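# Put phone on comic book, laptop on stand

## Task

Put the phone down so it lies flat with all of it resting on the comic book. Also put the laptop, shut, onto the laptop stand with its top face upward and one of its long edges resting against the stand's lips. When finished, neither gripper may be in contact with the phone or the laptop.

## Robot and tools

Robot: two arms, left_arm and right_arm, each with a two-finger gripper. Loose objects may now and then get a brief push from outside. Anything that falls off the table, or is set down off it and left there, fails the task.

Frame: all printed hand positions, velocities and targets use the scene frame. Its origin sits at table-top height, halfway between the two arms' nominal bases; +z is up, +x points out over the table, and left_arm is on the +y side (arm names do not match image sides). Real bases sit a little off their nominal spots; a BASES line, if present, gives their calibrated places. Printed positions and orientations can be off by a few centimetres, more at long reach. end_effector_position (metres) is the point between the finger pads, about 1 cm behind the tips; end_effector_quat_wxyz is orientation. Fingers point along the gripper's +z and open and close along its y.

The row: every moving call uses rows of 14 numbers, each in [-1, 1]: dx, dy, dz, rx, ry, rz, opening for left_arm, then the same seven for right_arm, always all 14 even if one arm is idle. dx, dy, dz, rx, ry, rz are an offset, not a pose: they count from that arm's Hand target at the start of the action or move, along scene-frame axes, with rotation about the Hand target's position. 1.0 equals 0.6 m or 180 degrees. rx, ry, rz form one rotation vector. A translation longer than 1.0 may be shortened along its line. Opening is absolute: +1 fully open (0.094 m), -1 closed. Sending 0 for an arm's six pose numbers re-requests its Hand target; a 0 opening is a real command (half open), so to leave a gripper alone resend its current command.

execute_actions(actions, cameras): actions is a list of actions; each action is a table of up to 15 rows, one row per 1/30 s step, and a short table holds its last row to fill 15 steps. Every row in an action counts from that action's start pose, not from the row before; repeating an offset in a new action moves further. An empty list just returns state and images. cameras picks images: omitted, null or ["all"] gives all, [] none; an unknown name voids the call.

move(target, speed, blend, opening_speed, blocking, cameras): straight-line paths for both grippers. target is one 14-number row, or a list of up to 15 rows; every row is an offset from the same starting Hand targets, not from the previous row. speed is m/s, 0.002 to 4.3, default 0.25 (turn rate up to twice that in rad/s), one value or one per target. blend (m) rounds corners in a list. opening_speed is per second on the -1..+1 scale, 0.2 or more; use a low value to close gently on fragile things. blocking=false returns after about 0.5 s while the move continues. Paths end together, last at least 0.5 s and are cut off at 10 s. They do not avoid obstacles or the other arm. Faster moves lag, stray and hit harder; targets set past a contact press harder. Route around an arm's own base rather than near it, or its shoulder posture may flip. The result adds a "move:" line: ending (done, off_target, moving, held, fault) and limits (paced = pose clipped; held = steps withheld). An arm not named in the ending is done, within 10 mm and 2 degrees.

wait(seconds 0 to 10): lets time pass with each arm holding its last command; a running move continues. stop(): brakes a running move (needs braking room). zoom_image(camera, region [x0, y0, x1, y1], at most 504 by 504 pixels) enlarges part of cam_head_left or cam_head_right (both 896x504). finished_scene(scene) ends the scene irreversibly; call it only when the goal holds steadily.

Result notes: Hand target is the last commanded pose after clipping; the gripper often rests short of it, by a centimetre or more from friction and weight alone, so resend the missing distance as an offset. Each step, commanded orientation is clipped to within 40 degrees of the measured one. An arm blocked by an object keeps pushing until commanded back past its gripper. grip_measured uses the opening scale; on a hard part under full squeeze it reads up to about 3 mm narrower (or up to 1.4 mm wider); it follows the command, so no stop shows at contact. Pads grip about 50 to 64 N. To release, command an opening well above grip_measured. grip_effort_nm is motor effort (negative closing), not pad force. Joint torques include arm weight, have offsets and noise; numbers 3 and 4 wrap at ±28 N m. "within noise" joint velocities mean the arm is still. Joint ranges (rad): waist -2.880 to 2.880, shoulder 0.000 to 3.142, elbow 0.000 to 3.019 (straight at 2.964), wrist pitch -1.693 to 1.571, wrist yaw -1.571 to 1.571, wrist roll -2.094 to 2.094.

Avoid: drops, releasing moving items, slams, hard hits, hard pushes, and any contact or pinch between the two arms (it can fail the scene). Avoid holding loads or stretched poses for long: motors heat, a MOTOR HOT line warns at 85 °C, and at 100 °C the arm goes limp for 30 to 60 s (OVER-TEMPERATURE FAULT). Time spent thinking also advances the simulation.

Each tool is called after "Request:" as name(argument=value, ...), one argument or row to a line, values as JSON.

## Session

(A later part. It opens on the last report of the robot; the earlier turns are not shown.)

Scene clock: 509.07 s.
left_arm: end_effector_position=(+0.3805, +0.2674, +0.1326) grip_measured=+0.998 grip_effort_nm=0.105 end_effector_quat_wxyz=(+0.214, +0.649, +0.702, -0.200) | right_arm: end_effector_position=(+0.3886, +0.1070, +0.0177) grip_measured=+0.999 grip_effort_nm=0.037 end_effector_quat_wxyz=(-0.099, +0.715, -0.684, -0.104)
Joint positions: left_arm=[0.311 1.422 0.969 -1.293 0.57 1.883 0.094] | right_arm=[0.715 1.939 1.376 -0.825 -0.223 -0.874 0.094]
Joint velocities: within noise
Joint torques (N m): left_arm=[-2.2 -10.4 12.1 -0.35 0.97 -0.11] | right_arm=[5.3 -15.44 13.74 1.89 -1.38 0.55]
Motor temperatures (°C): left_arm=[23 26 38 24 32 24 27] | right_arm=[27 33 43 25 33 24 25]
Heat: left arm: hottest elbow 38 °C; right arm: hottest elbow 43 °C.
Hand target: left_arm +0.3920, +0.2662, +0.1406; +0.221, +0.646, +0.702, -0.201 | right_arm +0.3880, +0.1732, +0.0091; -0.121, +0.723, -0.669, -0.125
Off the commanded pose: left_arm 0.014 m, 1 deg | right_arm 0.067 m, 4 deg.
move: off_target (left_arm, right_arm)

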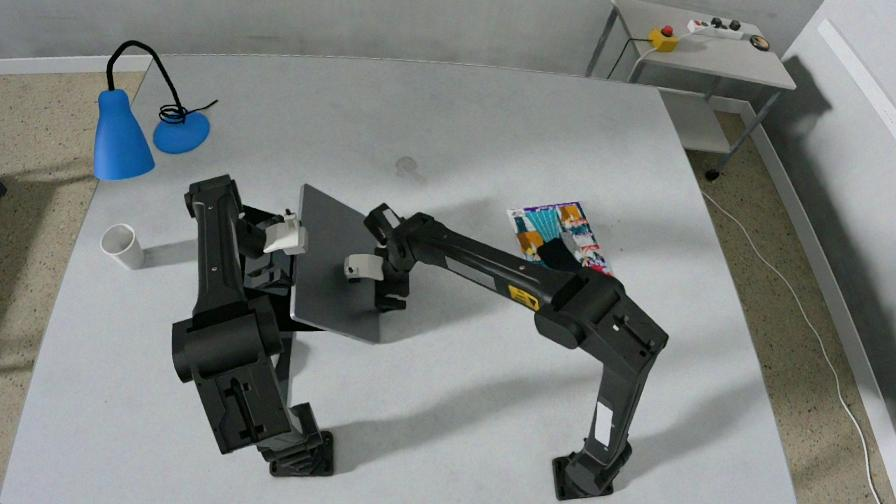

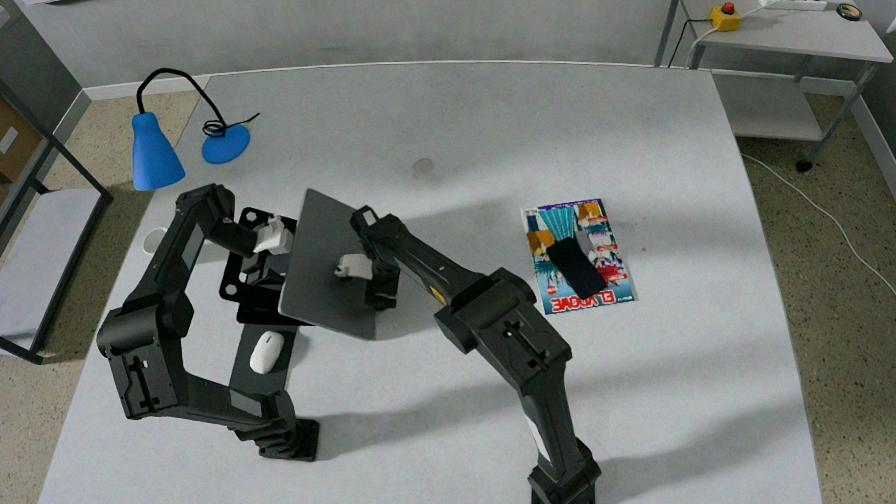

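Request:
move(
  target=[0.0,0.03,-0.05,0,0,0,1,0.0,0,0,0,0,0,1],
  speed=0.04,
)

Request:
zoom_image(
  camera="cam_head_left",
  region=[250, 180, 430, 360],
)

Request:
zoom_image(
  camera="cam_head_right",
  region=[250, 180, 430, 360],
)

Scene clock: 523.73 s.
left_arm: end_effector_position=(+0.3866, +0.2853, +0.1106) grip_measured=+0.998 grip_effort_nm=0.105 end_effector_quat_wxyz=(+0.217, +0.649, +0.701, -0.199) | right_arm: end_effector_position=(+0.3888, +0.1179, +0.0184) grip_measured=+0.999 grip_effort_nm=0.037 end_effector_quat_wxyz=(-0.101, +0.712, -0.686, -0.111)
Joint positions: left_arm=[0.353 1.485 0.969 -1.253 0.569 1.934 0.094] | right_arm=[0.725 1.953 1.397 -0.825 -0.235 -0.855 0.094]
Joint velocities: within noise
Joint torques (N m): left_arm=[-2.37 -11.46 9.52 0.2 0.76 -0.09] | right_arm=[4.6 -16.38 12.75 1.7 -0.96 0.4]
Motor temperatures (°C): left_arm=[23 26 37 24 31 24 27] | right_arm=[27 33 43 25 32 24 25]
Heat: left arm: hottest elbow 37 °C; right arm: hottest elbow 43 °C.
Hand target: left_arm +0.3920, +0.2843, +0.1106; +0.221, +0.646, +0.702, -0.201 | right_arm +0.3879, +0.1732, +0.0092; -0.120, +0.723, -0.668, -0.125
Off the commanded pose: left_arm 0.005 m, 1 deg | right_arm 0.056 m, 4 deg.
move: off_target (right_arm)

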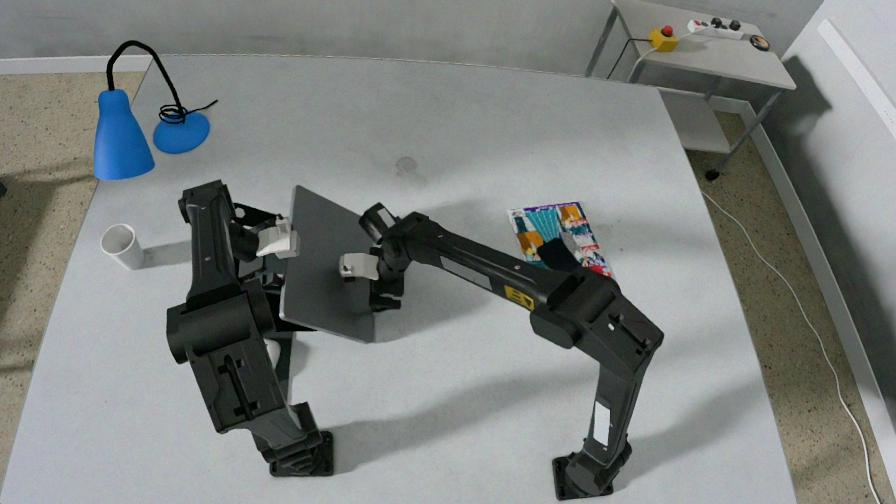

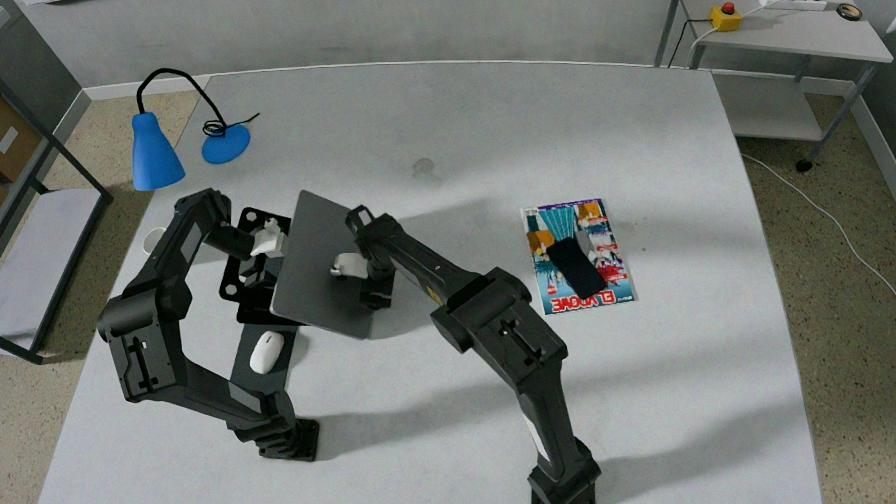

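Scaled by 2.800.

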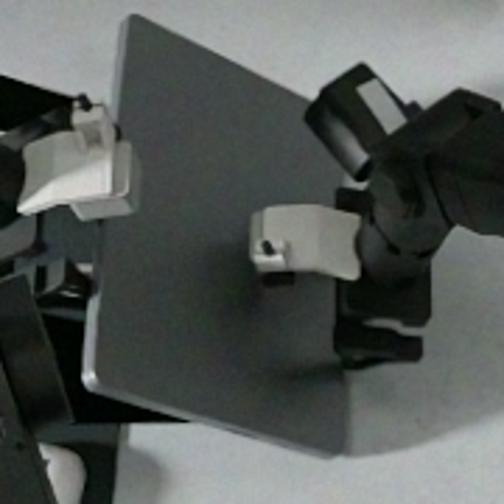

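Scaled by 2.800.

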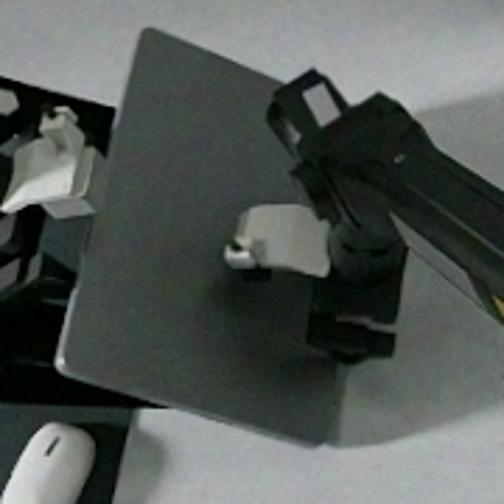

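Request:
move(
  target=[0.0,0.015,-0.05,0,0,0,1,0.0,0,0,0,0,0,1],
  speed=0.03,
)

Request:
zoom_image(
  camera="cam_head_left",
  region=[250, 180, 430, 360],
)

Request:
zoom_image(
  camera="cam_head_right",
  region=[250, 180, 430, 360],
)

Scene clock: 528.37 s.
left_arm: end_effector_position=(+0.3967, +0.2990, +0.0887) grip_measured=+0.998 grip_effort_nm=0.100 end_effector_quat_wxyz=(+0.222, +0.654, +0.698, -0.188) | right_arm: end_effector_position=(+0.3887, +0.1184, +0.0185) grip_measured=+0.999 grip_effort_nm=0.037 end_effector_quat_wxyz=(-0.101, +0.712, -0.686, -0.111)
Joint positions: left_arm=[0.375 1.541 0.969 -1.186 0.562 1.963 0.094] | right_arm=[0.726 1.953 1.398 -0.825 -0.236 -0.854 0.094]
Joint velocities: within noise
Joint torques (N m): left_arm=[-1.67 -12.45 6.78 0.17 0.83 -0.08] | right_arm=[4.66 -16.38 12.72 1.72 -0.92 0.39]
Motor temperatures (°C): left_arm=[23 26 37 24 31 24 27] | right_arm=[27 33 43 25 31 24 25]
Heat: left arm: hottest elbow 37 °C; right arm: hottest elbow 43 °C.
Hand target: left_arm +0.3919, +0.2932, +0.0805; +0.221, +0.646, +0.702, -0.201 | right_arm +0.3879, +0.1732, +0.0093; -0.121, +0.723, -0.668, -0.125
Off the commanded pose: left_arm 0.011 m, 2 deg | right_arm 0.056 m, 4 deg.
move: off_target (left_arm, right_arm)

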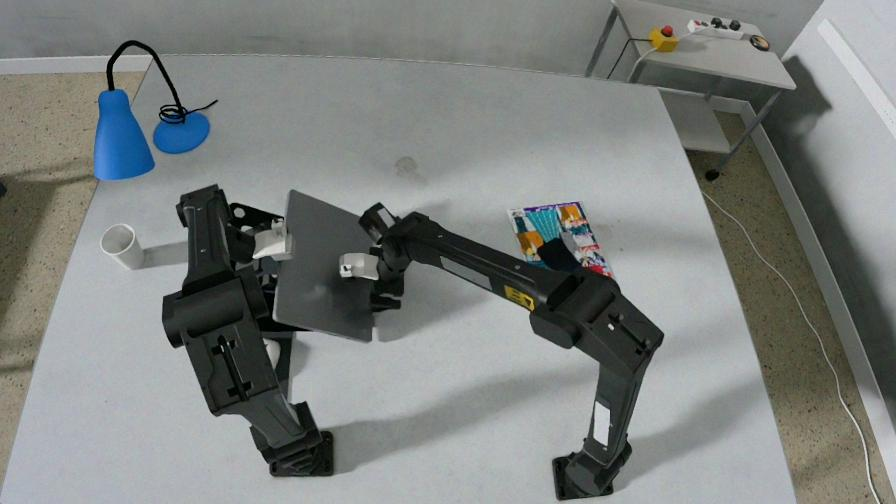

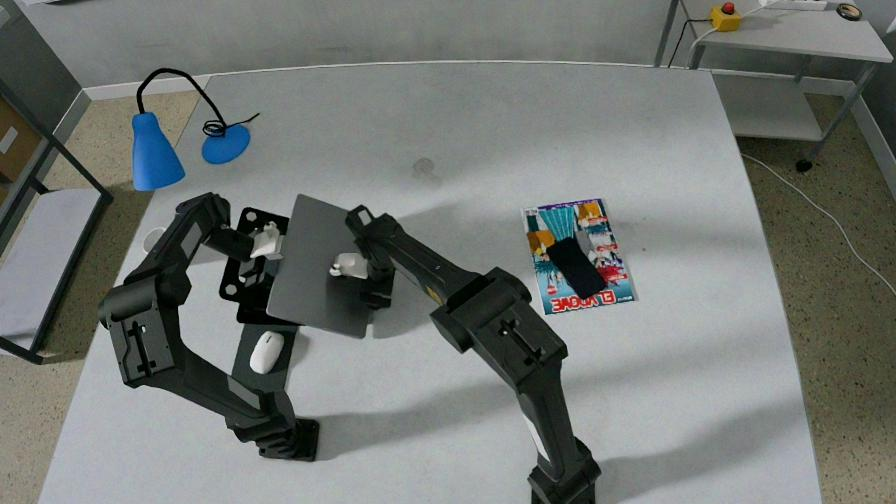

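Scaled by 2.800.

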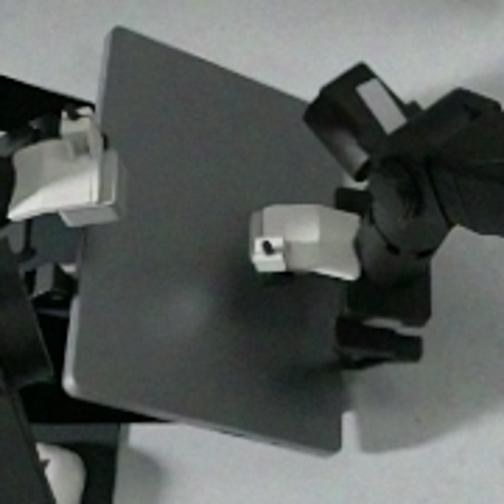

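Scaled by 2.800.

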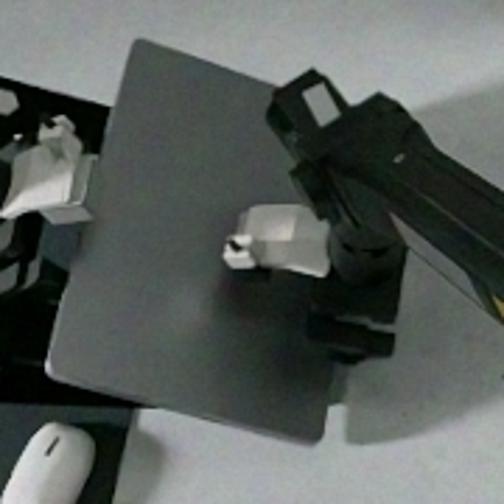

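Request:
move(
  target=[
    [0.0,0.03,-0.03,0,0,0,1,0.0,0,0,0,0,0,1],
    [0.0,0.09,0,0,0,0,1,0.0,0,0,0,0,0,1],
  ],
  speed=0.03,
)

Request:
zoom_image(
  camera="cam_head_left",
  region=[230, 170, 430, 370],
)

Request:
zoom_image(
  camera="cam_head_right",
  region=[230, 170, 430, 370],
)

Scene clock: 534.10 s.
left_arm: end_effector_position=(+0.3869, +0.3355, +0.0861) grip_measured=+0.998 grip_effort_nm=0.105 end_effector_quat_wxyz=(+0.222, +0.639, +0.708, -0.201) | right_arm: end_effector_position=(+0.3876, +0.1297, +0.0186) grip_measured=+0.999 grip_effort_nm=0.037 end_effector_quat_wxyz=(-0.104, +0.714, -0.682, -0.115)
Joint positions: left_arm=[0.475 1.586 1.005 -1.256 0.553 2.049 0.094] | right_arm=[0.739 1.966 1.418 -0.825 -0.242 -0.848 0.094]
Joint velocities: within noise
Joint torques (N m): left_arm=[-0.26 -10.75 10.73 -0.14 -0.06 0.32] | right_arm=[3.66 -17.32 11.78 1.68 -0.69 0.33]
Motor temperatures (°C): left_arm=[23 26 36 24 31 24 27] | right_arm=[27 33 44 25 30 24 25]
Heat: left arm: hottest elbow 36 °C; right arm: hottest elbow 44 °C.
Hand target: left_arm +0.3921, +0.3472, +0.0807; +0.221, +0.646, +0.702, -0.201 | right_arm +0.3878, +0.1732, +0.0091; -0.120, +0.723, -0.668, -0.125
Off the commanded pose: left_arm 0.014 m, 1 deg | right_arm 0.045 m, 3 deg.
joint sent to its limit (left arm) — joint 6 (wrist roll), upper limit. The joint targets still meet the commanded pose.
move: off_target (left_arm, right_arm)

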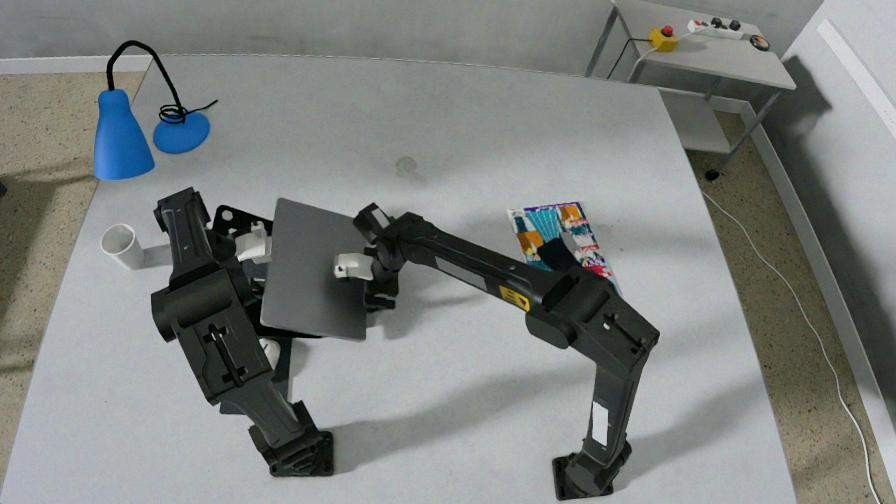

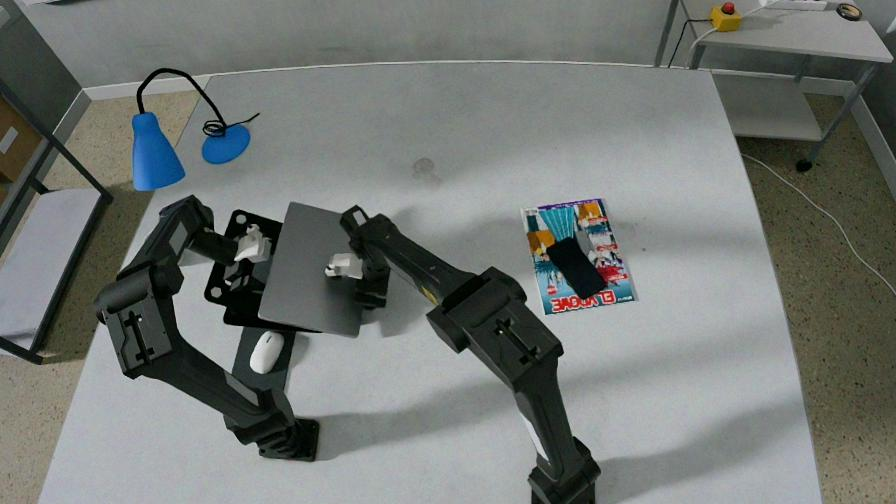

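Scaled by 2.520.

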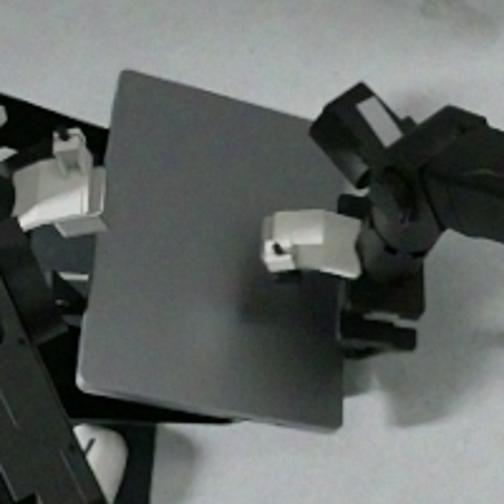

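Scaled by 2.520.

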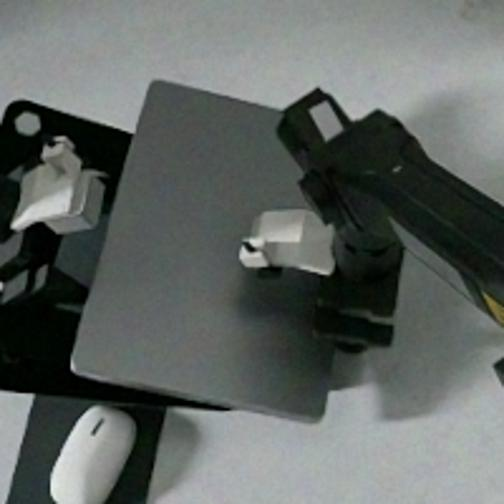

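Request:
move(
  target=[
    [0,0.0,0.06,0,0,0,1,0,-0.05,0,0,0,0,1],
    [0,0.1,0.25,0.16,0,0.0,0.3,0.0,-0.05,0,0,0,0,1],
  ],
  speed=[0.06,0.15],
)

Request:
zoom_image(
  camera="cam_head_left",
  region=[190, 170, 390, 370],
)

Request:
zoom_image(
  camera="cam_head_right",
  region=[190, 170, 390, 370],
)

Scene clock: 543.00 s.
left_arm: end_effector_position=(+0.3739, +0.4037, +0.2003) grip_measured=+0.303 grip_effort_nm=-0.090 end_effector_quat_wxyz=(+0.044, +0.676, +0.733, -0.054) | right_arm: end_effector_position=(+0.3908, +0.1311, +0.0196) grip_measured=+0.999 grip_effort_nm=0.042 end_effector_quat_wxyz=(-0.111, +0.714, -0.681, -0.118)
Joint positions: left_arm=[0.465 1.391 1.204 -1.457 0.118 1.987 0.061] | right_arm=[0.735 1.966 1.418 -0.811 -0.251 -0.85 0.094]
Joint velocities: within noise
Joint torques (N m): left_arm=[-2.78 -13.57 16.49 -0.39 0.03 -0.04] | right_arm=[1.55 -20.31 7.23 1.8 -0.65 0.02]
Motor temperatures (°C): left_arm=[23 26 37 24 30 24 27] | right_arm=[27 33 44 25 30 24 25]
Heat: left arm: hottest elbow 37 °C; right arm: hottest elbow 44 °C.
Hand target: left_arm +0.3920, +0.4073, +0.2306; +0.054, +0.681, +0.730, -0.020 | right_arm +0.3879, +0.1432, +0.0092; -0.121, +0.723, -0.669, -0.125
Off the commanded pose: left_arm 0.036 m, 4 deg | right_arm 0.016 m, 2 deg.
move: off_target (left_arm, right_arm); target 2's new opening was sent with left_arm's hand 0.036 m and 4 deg from that target

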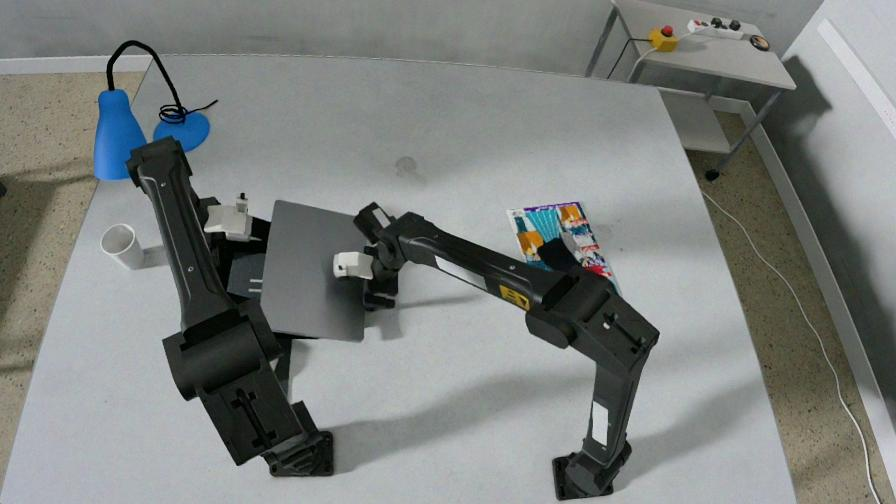

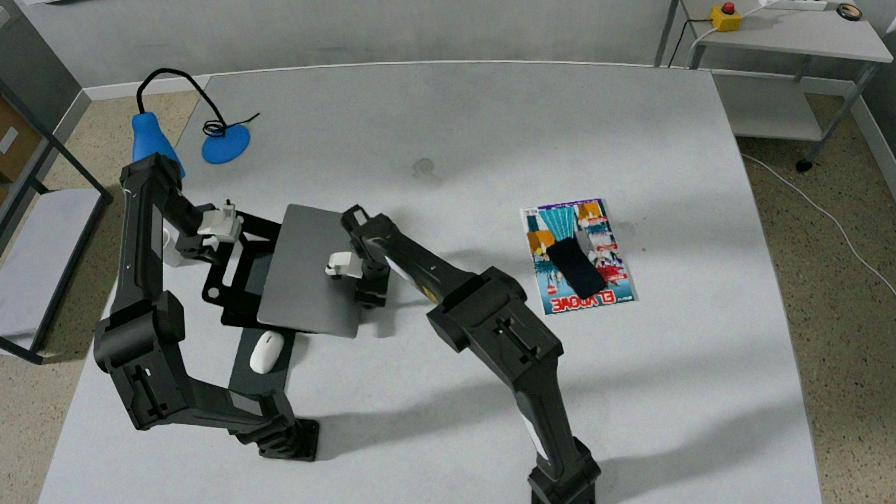

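Scaled by 2.520.

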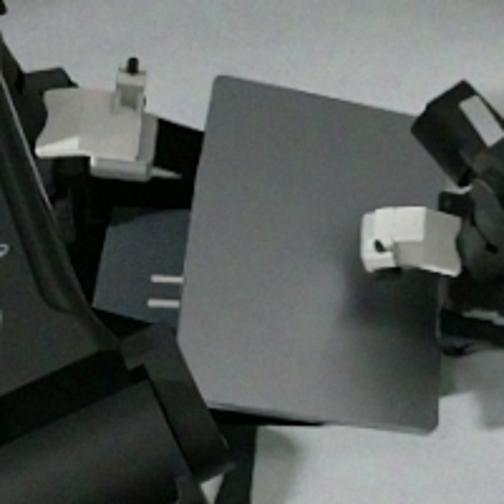

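Scaled by 2.520.

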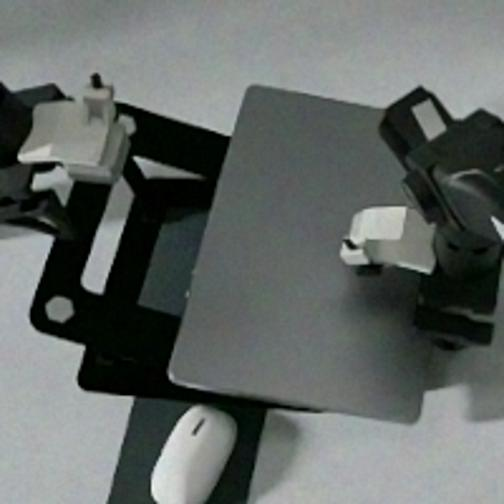

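Request:
move(
  target=[0.047,0.047,-0.08,0.019,0.033,0.478,0.3,0.0,0,0,0,0,0,1],
  speed=0.2,
)

Request:
zoom_image(
  camera="cam_head_left",
  region=[170, 170, 310, 310],
)

Request:
zoom_image(
  camera="cam_head_right",
  region=[170, 190, 290, 310],
)

Scene clock: 558.70 s.
left_arm: end_effector_position=(+0.3952, +0.4294, +0.1652) grip_measured=+0.302 grip_effort_nm=-0.085 end_effector_quat_wxyz=(-0.026, -0.004, +1.000, -0.005) | right_arm: end_effector_position=(+0.3908, +0.1311, +0.0196) grip_measured=+0.999 grip_effort_nm=0.037 end_effector_quat_wxyz=(-0.111, +0.714, -0.681, -0.118)
Joint positions: left_arm=[0.44 1.478 1.204 -1.348 -0.013 0.461 0.061] | right_arm=[0.735 1.966 1.418 -0.811 -0.251 -0.85 0.094]
Joint velocities: within noise
Joint torques (N m): left_arm=[-2.49 -12.98 15.73 0.57 -0.1 -0.05] | right_arm=[1.49 -20.25 7.23 1.84 -0.65 0.01]
Motor temperatures (°C): left_arm=[23 27 37 24 29 24 27] | right_arm=[27 34 43 25 29 24 25]
Heat: left arm: hottest elbow 37 °C; right arm: hottest elbow 43 °C.
Hand target: left_arm +0.4203, +0.4354, +0.1826; +0.000, -0.001, +1.000, +0.010 | right_arm +0.3879, +0.1432, +0.0092; -0.121, +0.723, -0.669, -0.125
Off the commanded pose: left_arm 0.031 m, 3 deg | right_arm 0.016 m, 2 deg.
move: off_target (left_arm, right_arm)

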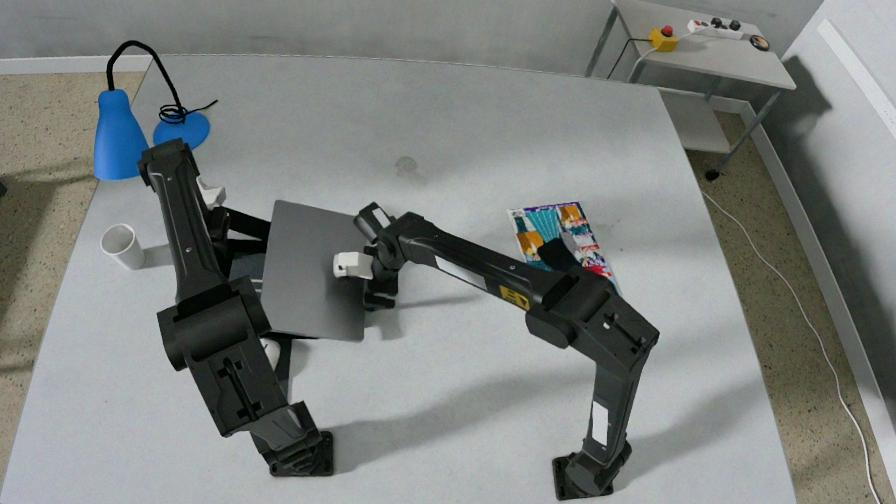

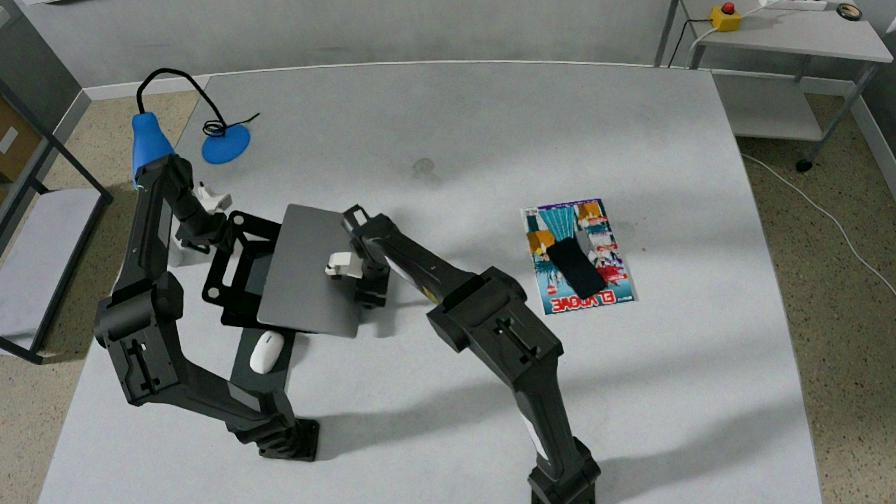

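Scaled by 3.600.

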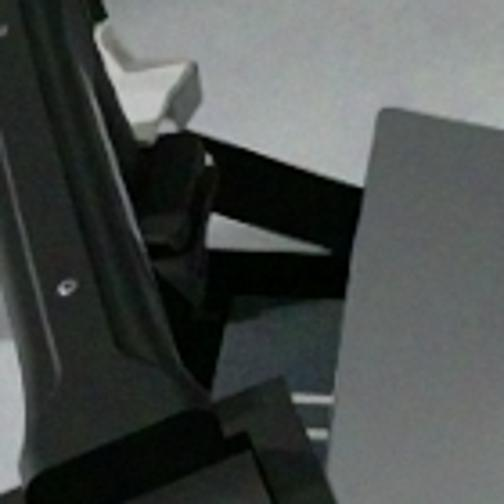

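Scaled by 4.200.

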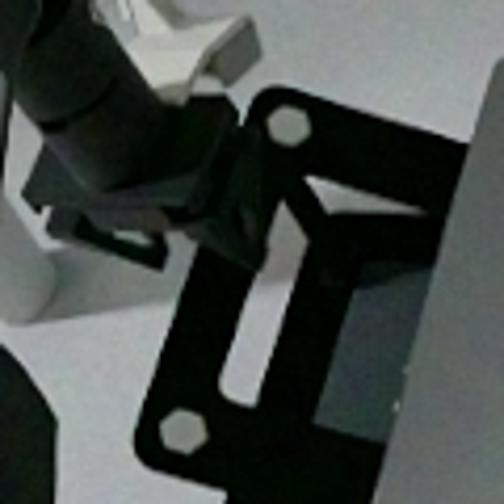

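Request:
move(
  target=[0.02,0.06,-0.06,0,0,0,0.3,0.0,0,0,0,0,0,1],
  speed=0.1,
  cameras=["cam_head_left","cam_head_right"],
)

Request:
zoom_image(
  camera="cam_head_left",
  region=[170, 170, 310, 310],
)

Request:
zoom_image(
  camera="cam_head_right",
  region=[170, 190, 290, 310],
)

Scene clock: 568.63 s.
left_arm: end_effector_position=(+0.4074, +0.4501, +0.1269) grip_measured=+0.302 grip_effort_nm=-0.090 end_effector_quat_wxyz=(-0.033, +0.002, +0.999, -0.010) | right_arm: end_effector_position=(+0.3908, +0.1311, +0.0196) grip_measured=+0.999 grip_effort_nm=0.037 end_effector_quat_wxyz=(-0.111, +0.714, -0.681, -0.118)
Joint positions: left_arm=[0.47 1.571 1.204 -1.271 -0.014 0.502 0.061] | right_arm=[0.735 1.966 1.418 -0.811 -0.251 -0.85 0.094]
Joint velocities: within noise
Joint torques (N m): left_arm=[-0.56 -13.86 16.18 0.64 -0.1 0.08] | right_arm=[1.44 -20.25 7.23 1.8 -0.65 0.01]
Motor temperatures (°C): left_arm=[23 27 37 24 29 24 27] | right_arm=[27 34 42 25 29 24 25]
Heat: left arm: hottest elbow 37 °C; right arm: hottest elbow 42 °C.
Hand target: left_arm +0.4323, +0.4715, +0.1466; +0.000, -0.001, +1.000, +0.010 | right_arm +0.3879, +0.1431, +0.0091; -0.120, +0.723, -0.669, -0.125
Off the commanded pose: left_arm 0.038 m, 4 deg | right_arm 0.016 m, 2 deg.
move: off_target (left_arm, right_arm)

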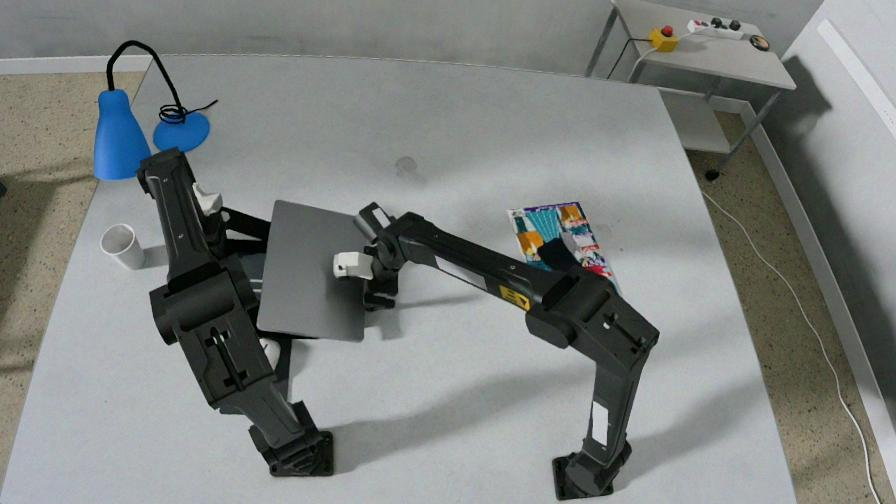

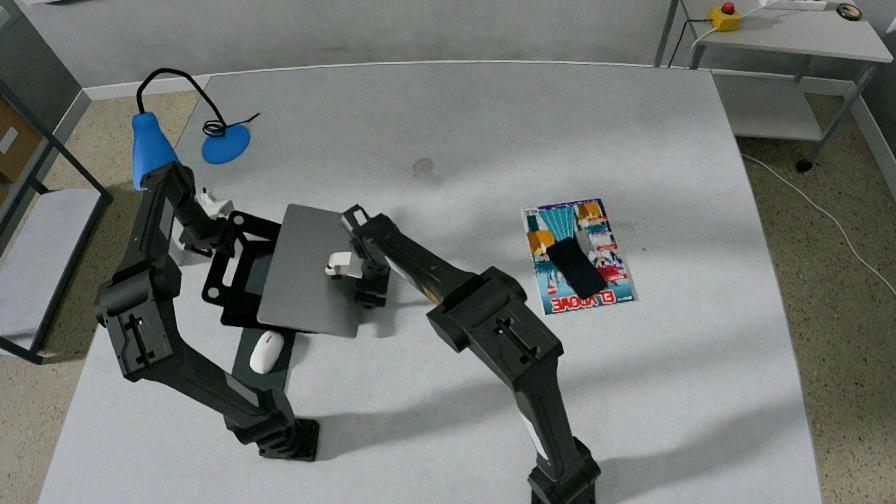

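Scaled by 3.600.

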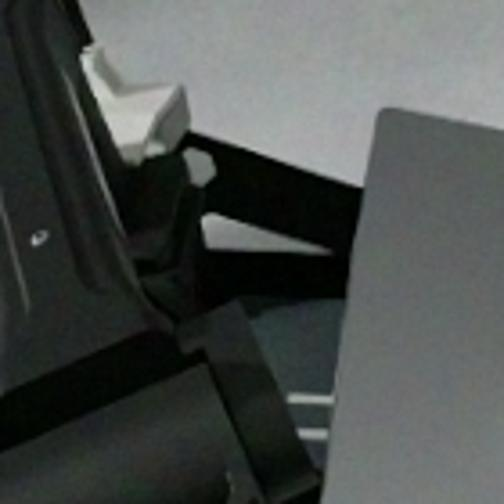

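Scaled by 4.200.

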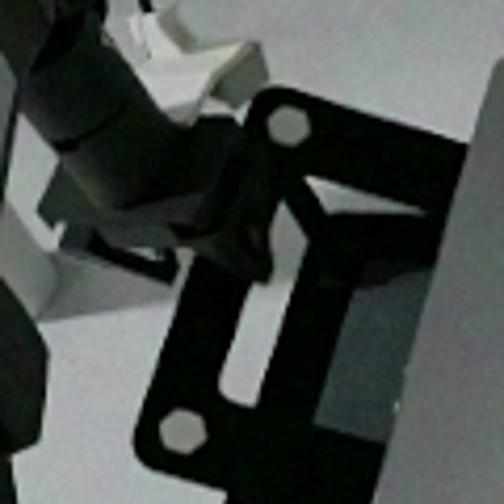

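Request:
move(
  target=[
    [0.0,0.025,-0.015,0,0,0,0.3,0.0,0,0,0,0,0,1],
    [0.0,0.025,-0.055,0,0,0,0.3,0.0,0,0,0,0,0,1],
  ],
  speed=0.08,
  cameras=["cam_head_left","cam_head_right"],
)

Request:
zoom_image(
  camera="cam_head_left",
  region=[170, 170, 310, 310],
)

Request:
zoom_image(
  camera="cam_head_right",
  region=[170, 190, 290, 310],
)

Scene clock: 574.00 s.
left_arm: end_effector_position=(+0.4189, +0.4637, +0.1089) grip_measured=+0.302 grip_effort_nm=-0.085 end_effector_quat_wxyz=(-0.020, +0.008, +1.000, -0.006) | right_arm: end_effector_position=(+0.3915, +0.1324, +0.0200) grip_measured=+0.999 grip_effort_nm=0.037 end_effector_quat_wxyz=(-0.114, +0.714, -0.681, -0.120)
Joint positions: left_arm=[0.486 1.614 1.207 -1.204 -0.01 0.531 0.061] | right_arm=[0.735 1.966 1.418 -0.805 -0.254 -0.85 0.094]
Joint velocities: within noise
Joint torques (N m): left_arm=[0.5 -13.92 12.94 1.26 -0.24 0.09] | right_arm=[1.32 -20.37 7.23 1.62 -0.55 0.01]
Motor temperatures (°C): left_arm=[23 27 38 24 29 24 27] | right_arm=[27 35 42 25 29 24 25]
Heat: left arm: hottest elbow 38 °C; right arm: hottest elbow 42 °C.
Hand target: left_arm +0.4324, +0.4864, +0.1137; +0.000, -0.001, +1.000, +0.010 | right_arm +0.3879, +0.1432, +0.0091; -0.120, +0.723, -0.668, -0.125
Off the commanded pose: left_arm 0.027 m, 3 deg | right_arm 0.016 m, 2 deg.
move: off_target (left_arm, right_arm)

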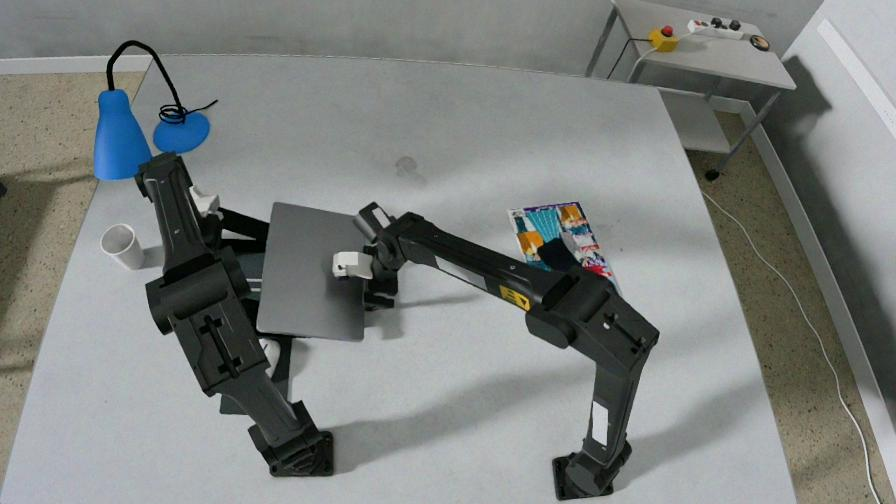

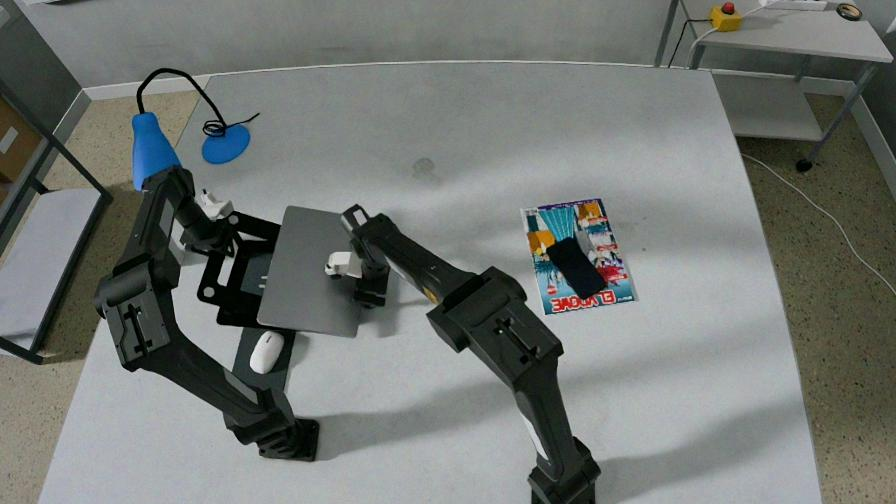

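Scaled by 3.600.

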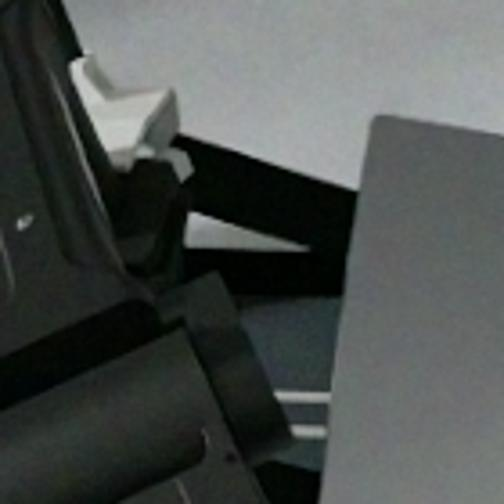

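Scaled by 4.200.

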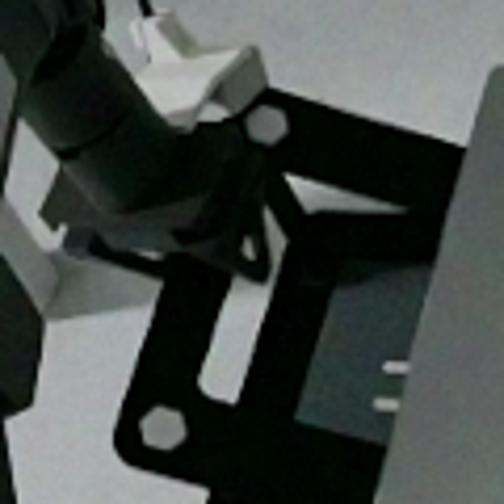

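Request:
move(
  target=[
    [0.0,0.0,0.03,0,0,0,0.5,0.0,0,0,0,0,0,1],
    [0.0,0.012,0.03,0,0,0,0.5,0.0,0,0,0,0,0,1],
    [0.0,0.012,-0.025,0,0,0,0.5,0.0,0,0,0,0,0,1],
  ],
  speed=0.06,
  cameras=["cam_head_left","cam_head_right"],
)

Request:
zoom_image(
  camera="cam_head_right",
  region=[170, 190, 290, 310],
)

Scene clock: 579.03 s.
left_arm: end_effector_position=(+0.4235, +0.4728, +0.0981) grip_measured=+0.498 grip_effort_nm=0.095 end_effector_quat_wxyz=(-0.015, +0.008, +1.000, -0.003) | right_arm: end_effector_position=(+0.3917, +0.1326, +0.0201) grip_measured=+0.999 grip_effort_nm=0.037 end_effector_quat_wxyz=(-0.115, +0.714, -0.681, -0.120)
Joint positions: left_arm=[0.498 1.638 1.207 -1.167 -0.011 0.542 0.07] | right_arm=[0.735 1.966 1.418 -0.804 -0.254 -0.85 0.094]
Joint velocities: within noise
Joint torques (N m): left_arm=[0.03 -14.68 11.88 1.42 -0.27 0.1] | right_arm=[1.44 -20.37 7.23 1.58 -0.54 0.01]
Motor temperatures (°C): left_arm=[23 26 39 24 29 24 27] | right_arm=[27 35 41 25 29 24 25]
Heat: left arm: hottest elbow 39 °C; right arm: hottest elbow 41 °C.
Hand target: left_arm +0.4322, +0.4937, +0.0986; +0.000, -0.001, +1.000, +0.010 | right_arm +0.3879, +0.1432, +0.0091; -0.120, +0.723, -0.668, -0.125
Off the commanded pose: left_arm 0.023 m, 2 deg | right_arm 0.016 m, 2 deg.
move: off_target (left_arm, right_arm)

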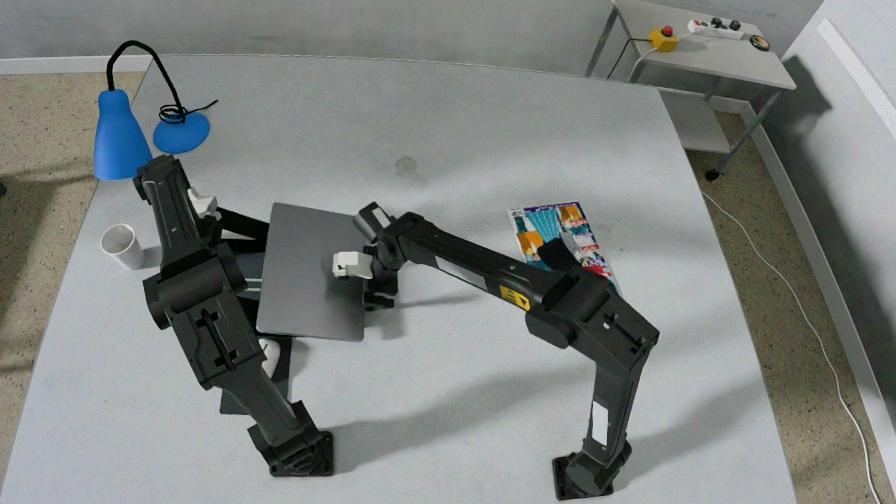

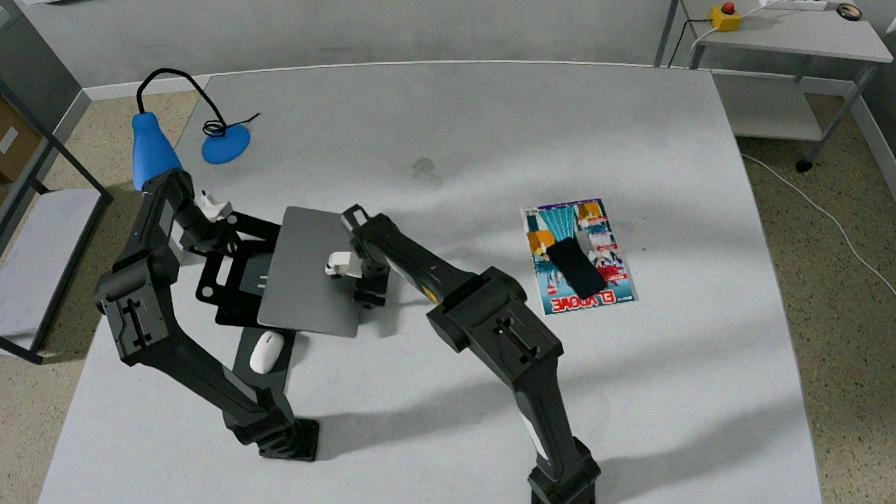

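Scaled by 4.200.

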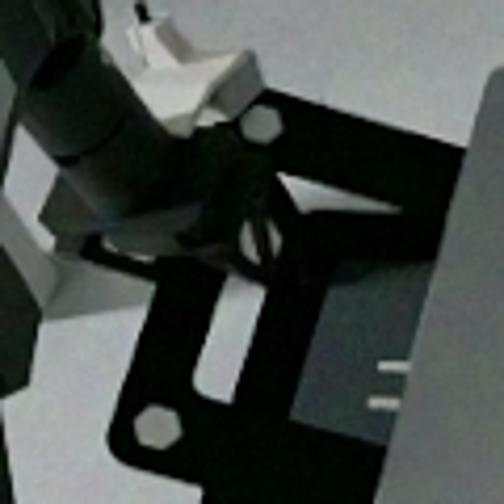

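Request:
move(
  target=[0.0,-0.012,0,0,0,0,-0.9,0.0,0,0,0,0,0,1],
  speed=0.05,
  opening_speed=0.5,
)

Request:
zoom_image(
  camera="cam_head_left",
  region=[190, 170, 390, 370],
)

Request:
zoom_image(
  camera="cam_head_right",
  region=[190, 170, 390, 370],
)

Scene clock: 584.40 s.
left_arm: end_effector_position=(+0.4247, +0.4731, +0.0981) grip_measured=-0.425 grip_effort_nm=-1.004 end_effector_quat_wxyz=(-0.011, -0.001, +1.000, -0.003) | right_arm: end_effector_position=(+0.3921, +0.1330, +0.0202) grip_measured=+0.999 grip_effort_nm=0.037 end_effector_quat_wxyz=(-0.116, +0.714, -0.680, -0.120)
Joint positions: left_arm=[0.499 1.638 1.207 -1.162 -0.006 0.526 0.027] | right_arm=[0.735 1.966 1.418 -0.802 -0.254 -0.85 0.094]
Joint velocities: within noise
Joint torques (N m): left_arm=[-0.67 -14.74 10.82 1.37 -0.43 0.13] | right_arm=[1.38 -20.31 7.27 1.52 -0.55 0.01]
Motor temperatures (°C): left_arm=[23 27 39 24 29 24 27] | right_arm=[27 35 41 25 28 24 25]
Heat: left arm: hottest elbow 39 °C; right arm: hottest elbow 41 °C.
Hand target: left_arm +0.4323, +0.4866, +0.0986; +0.000, -0.001, +1.000, +0.010 | right_arm +0.3879, +0.1432, +0.0091; -0.120, +0.723, -0.668, -0.125
Off the commanded pose: left_arm 0.015 m, 2 deg | right_arm 0.016 m, 2 deg.
move: off_target (left_arm, right_arm)

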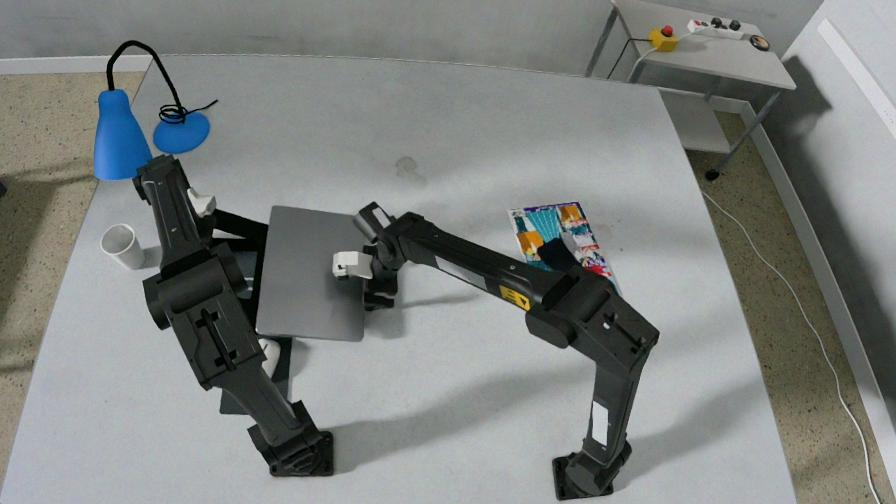

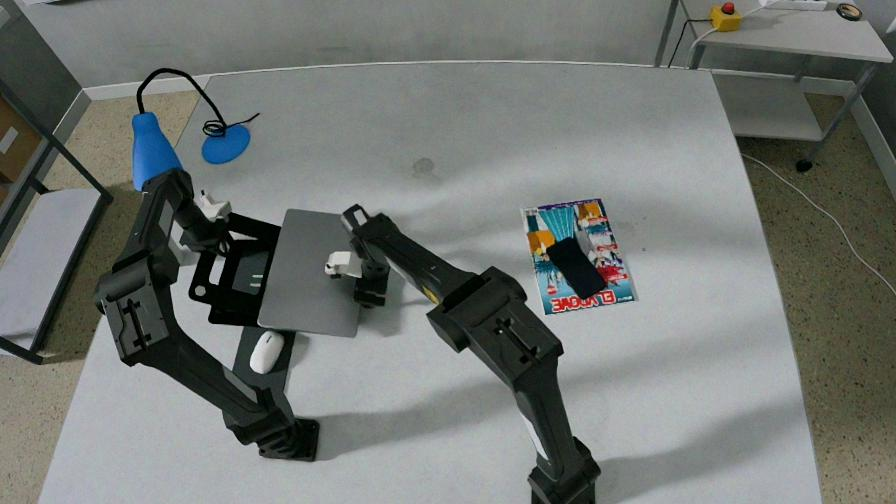

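Scaled by 2.520.

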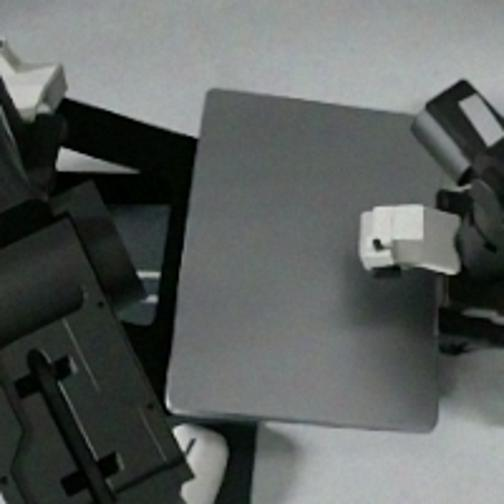

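Scaled by 2.520.

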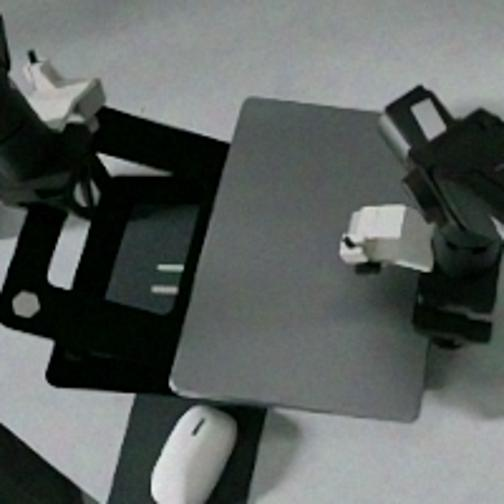

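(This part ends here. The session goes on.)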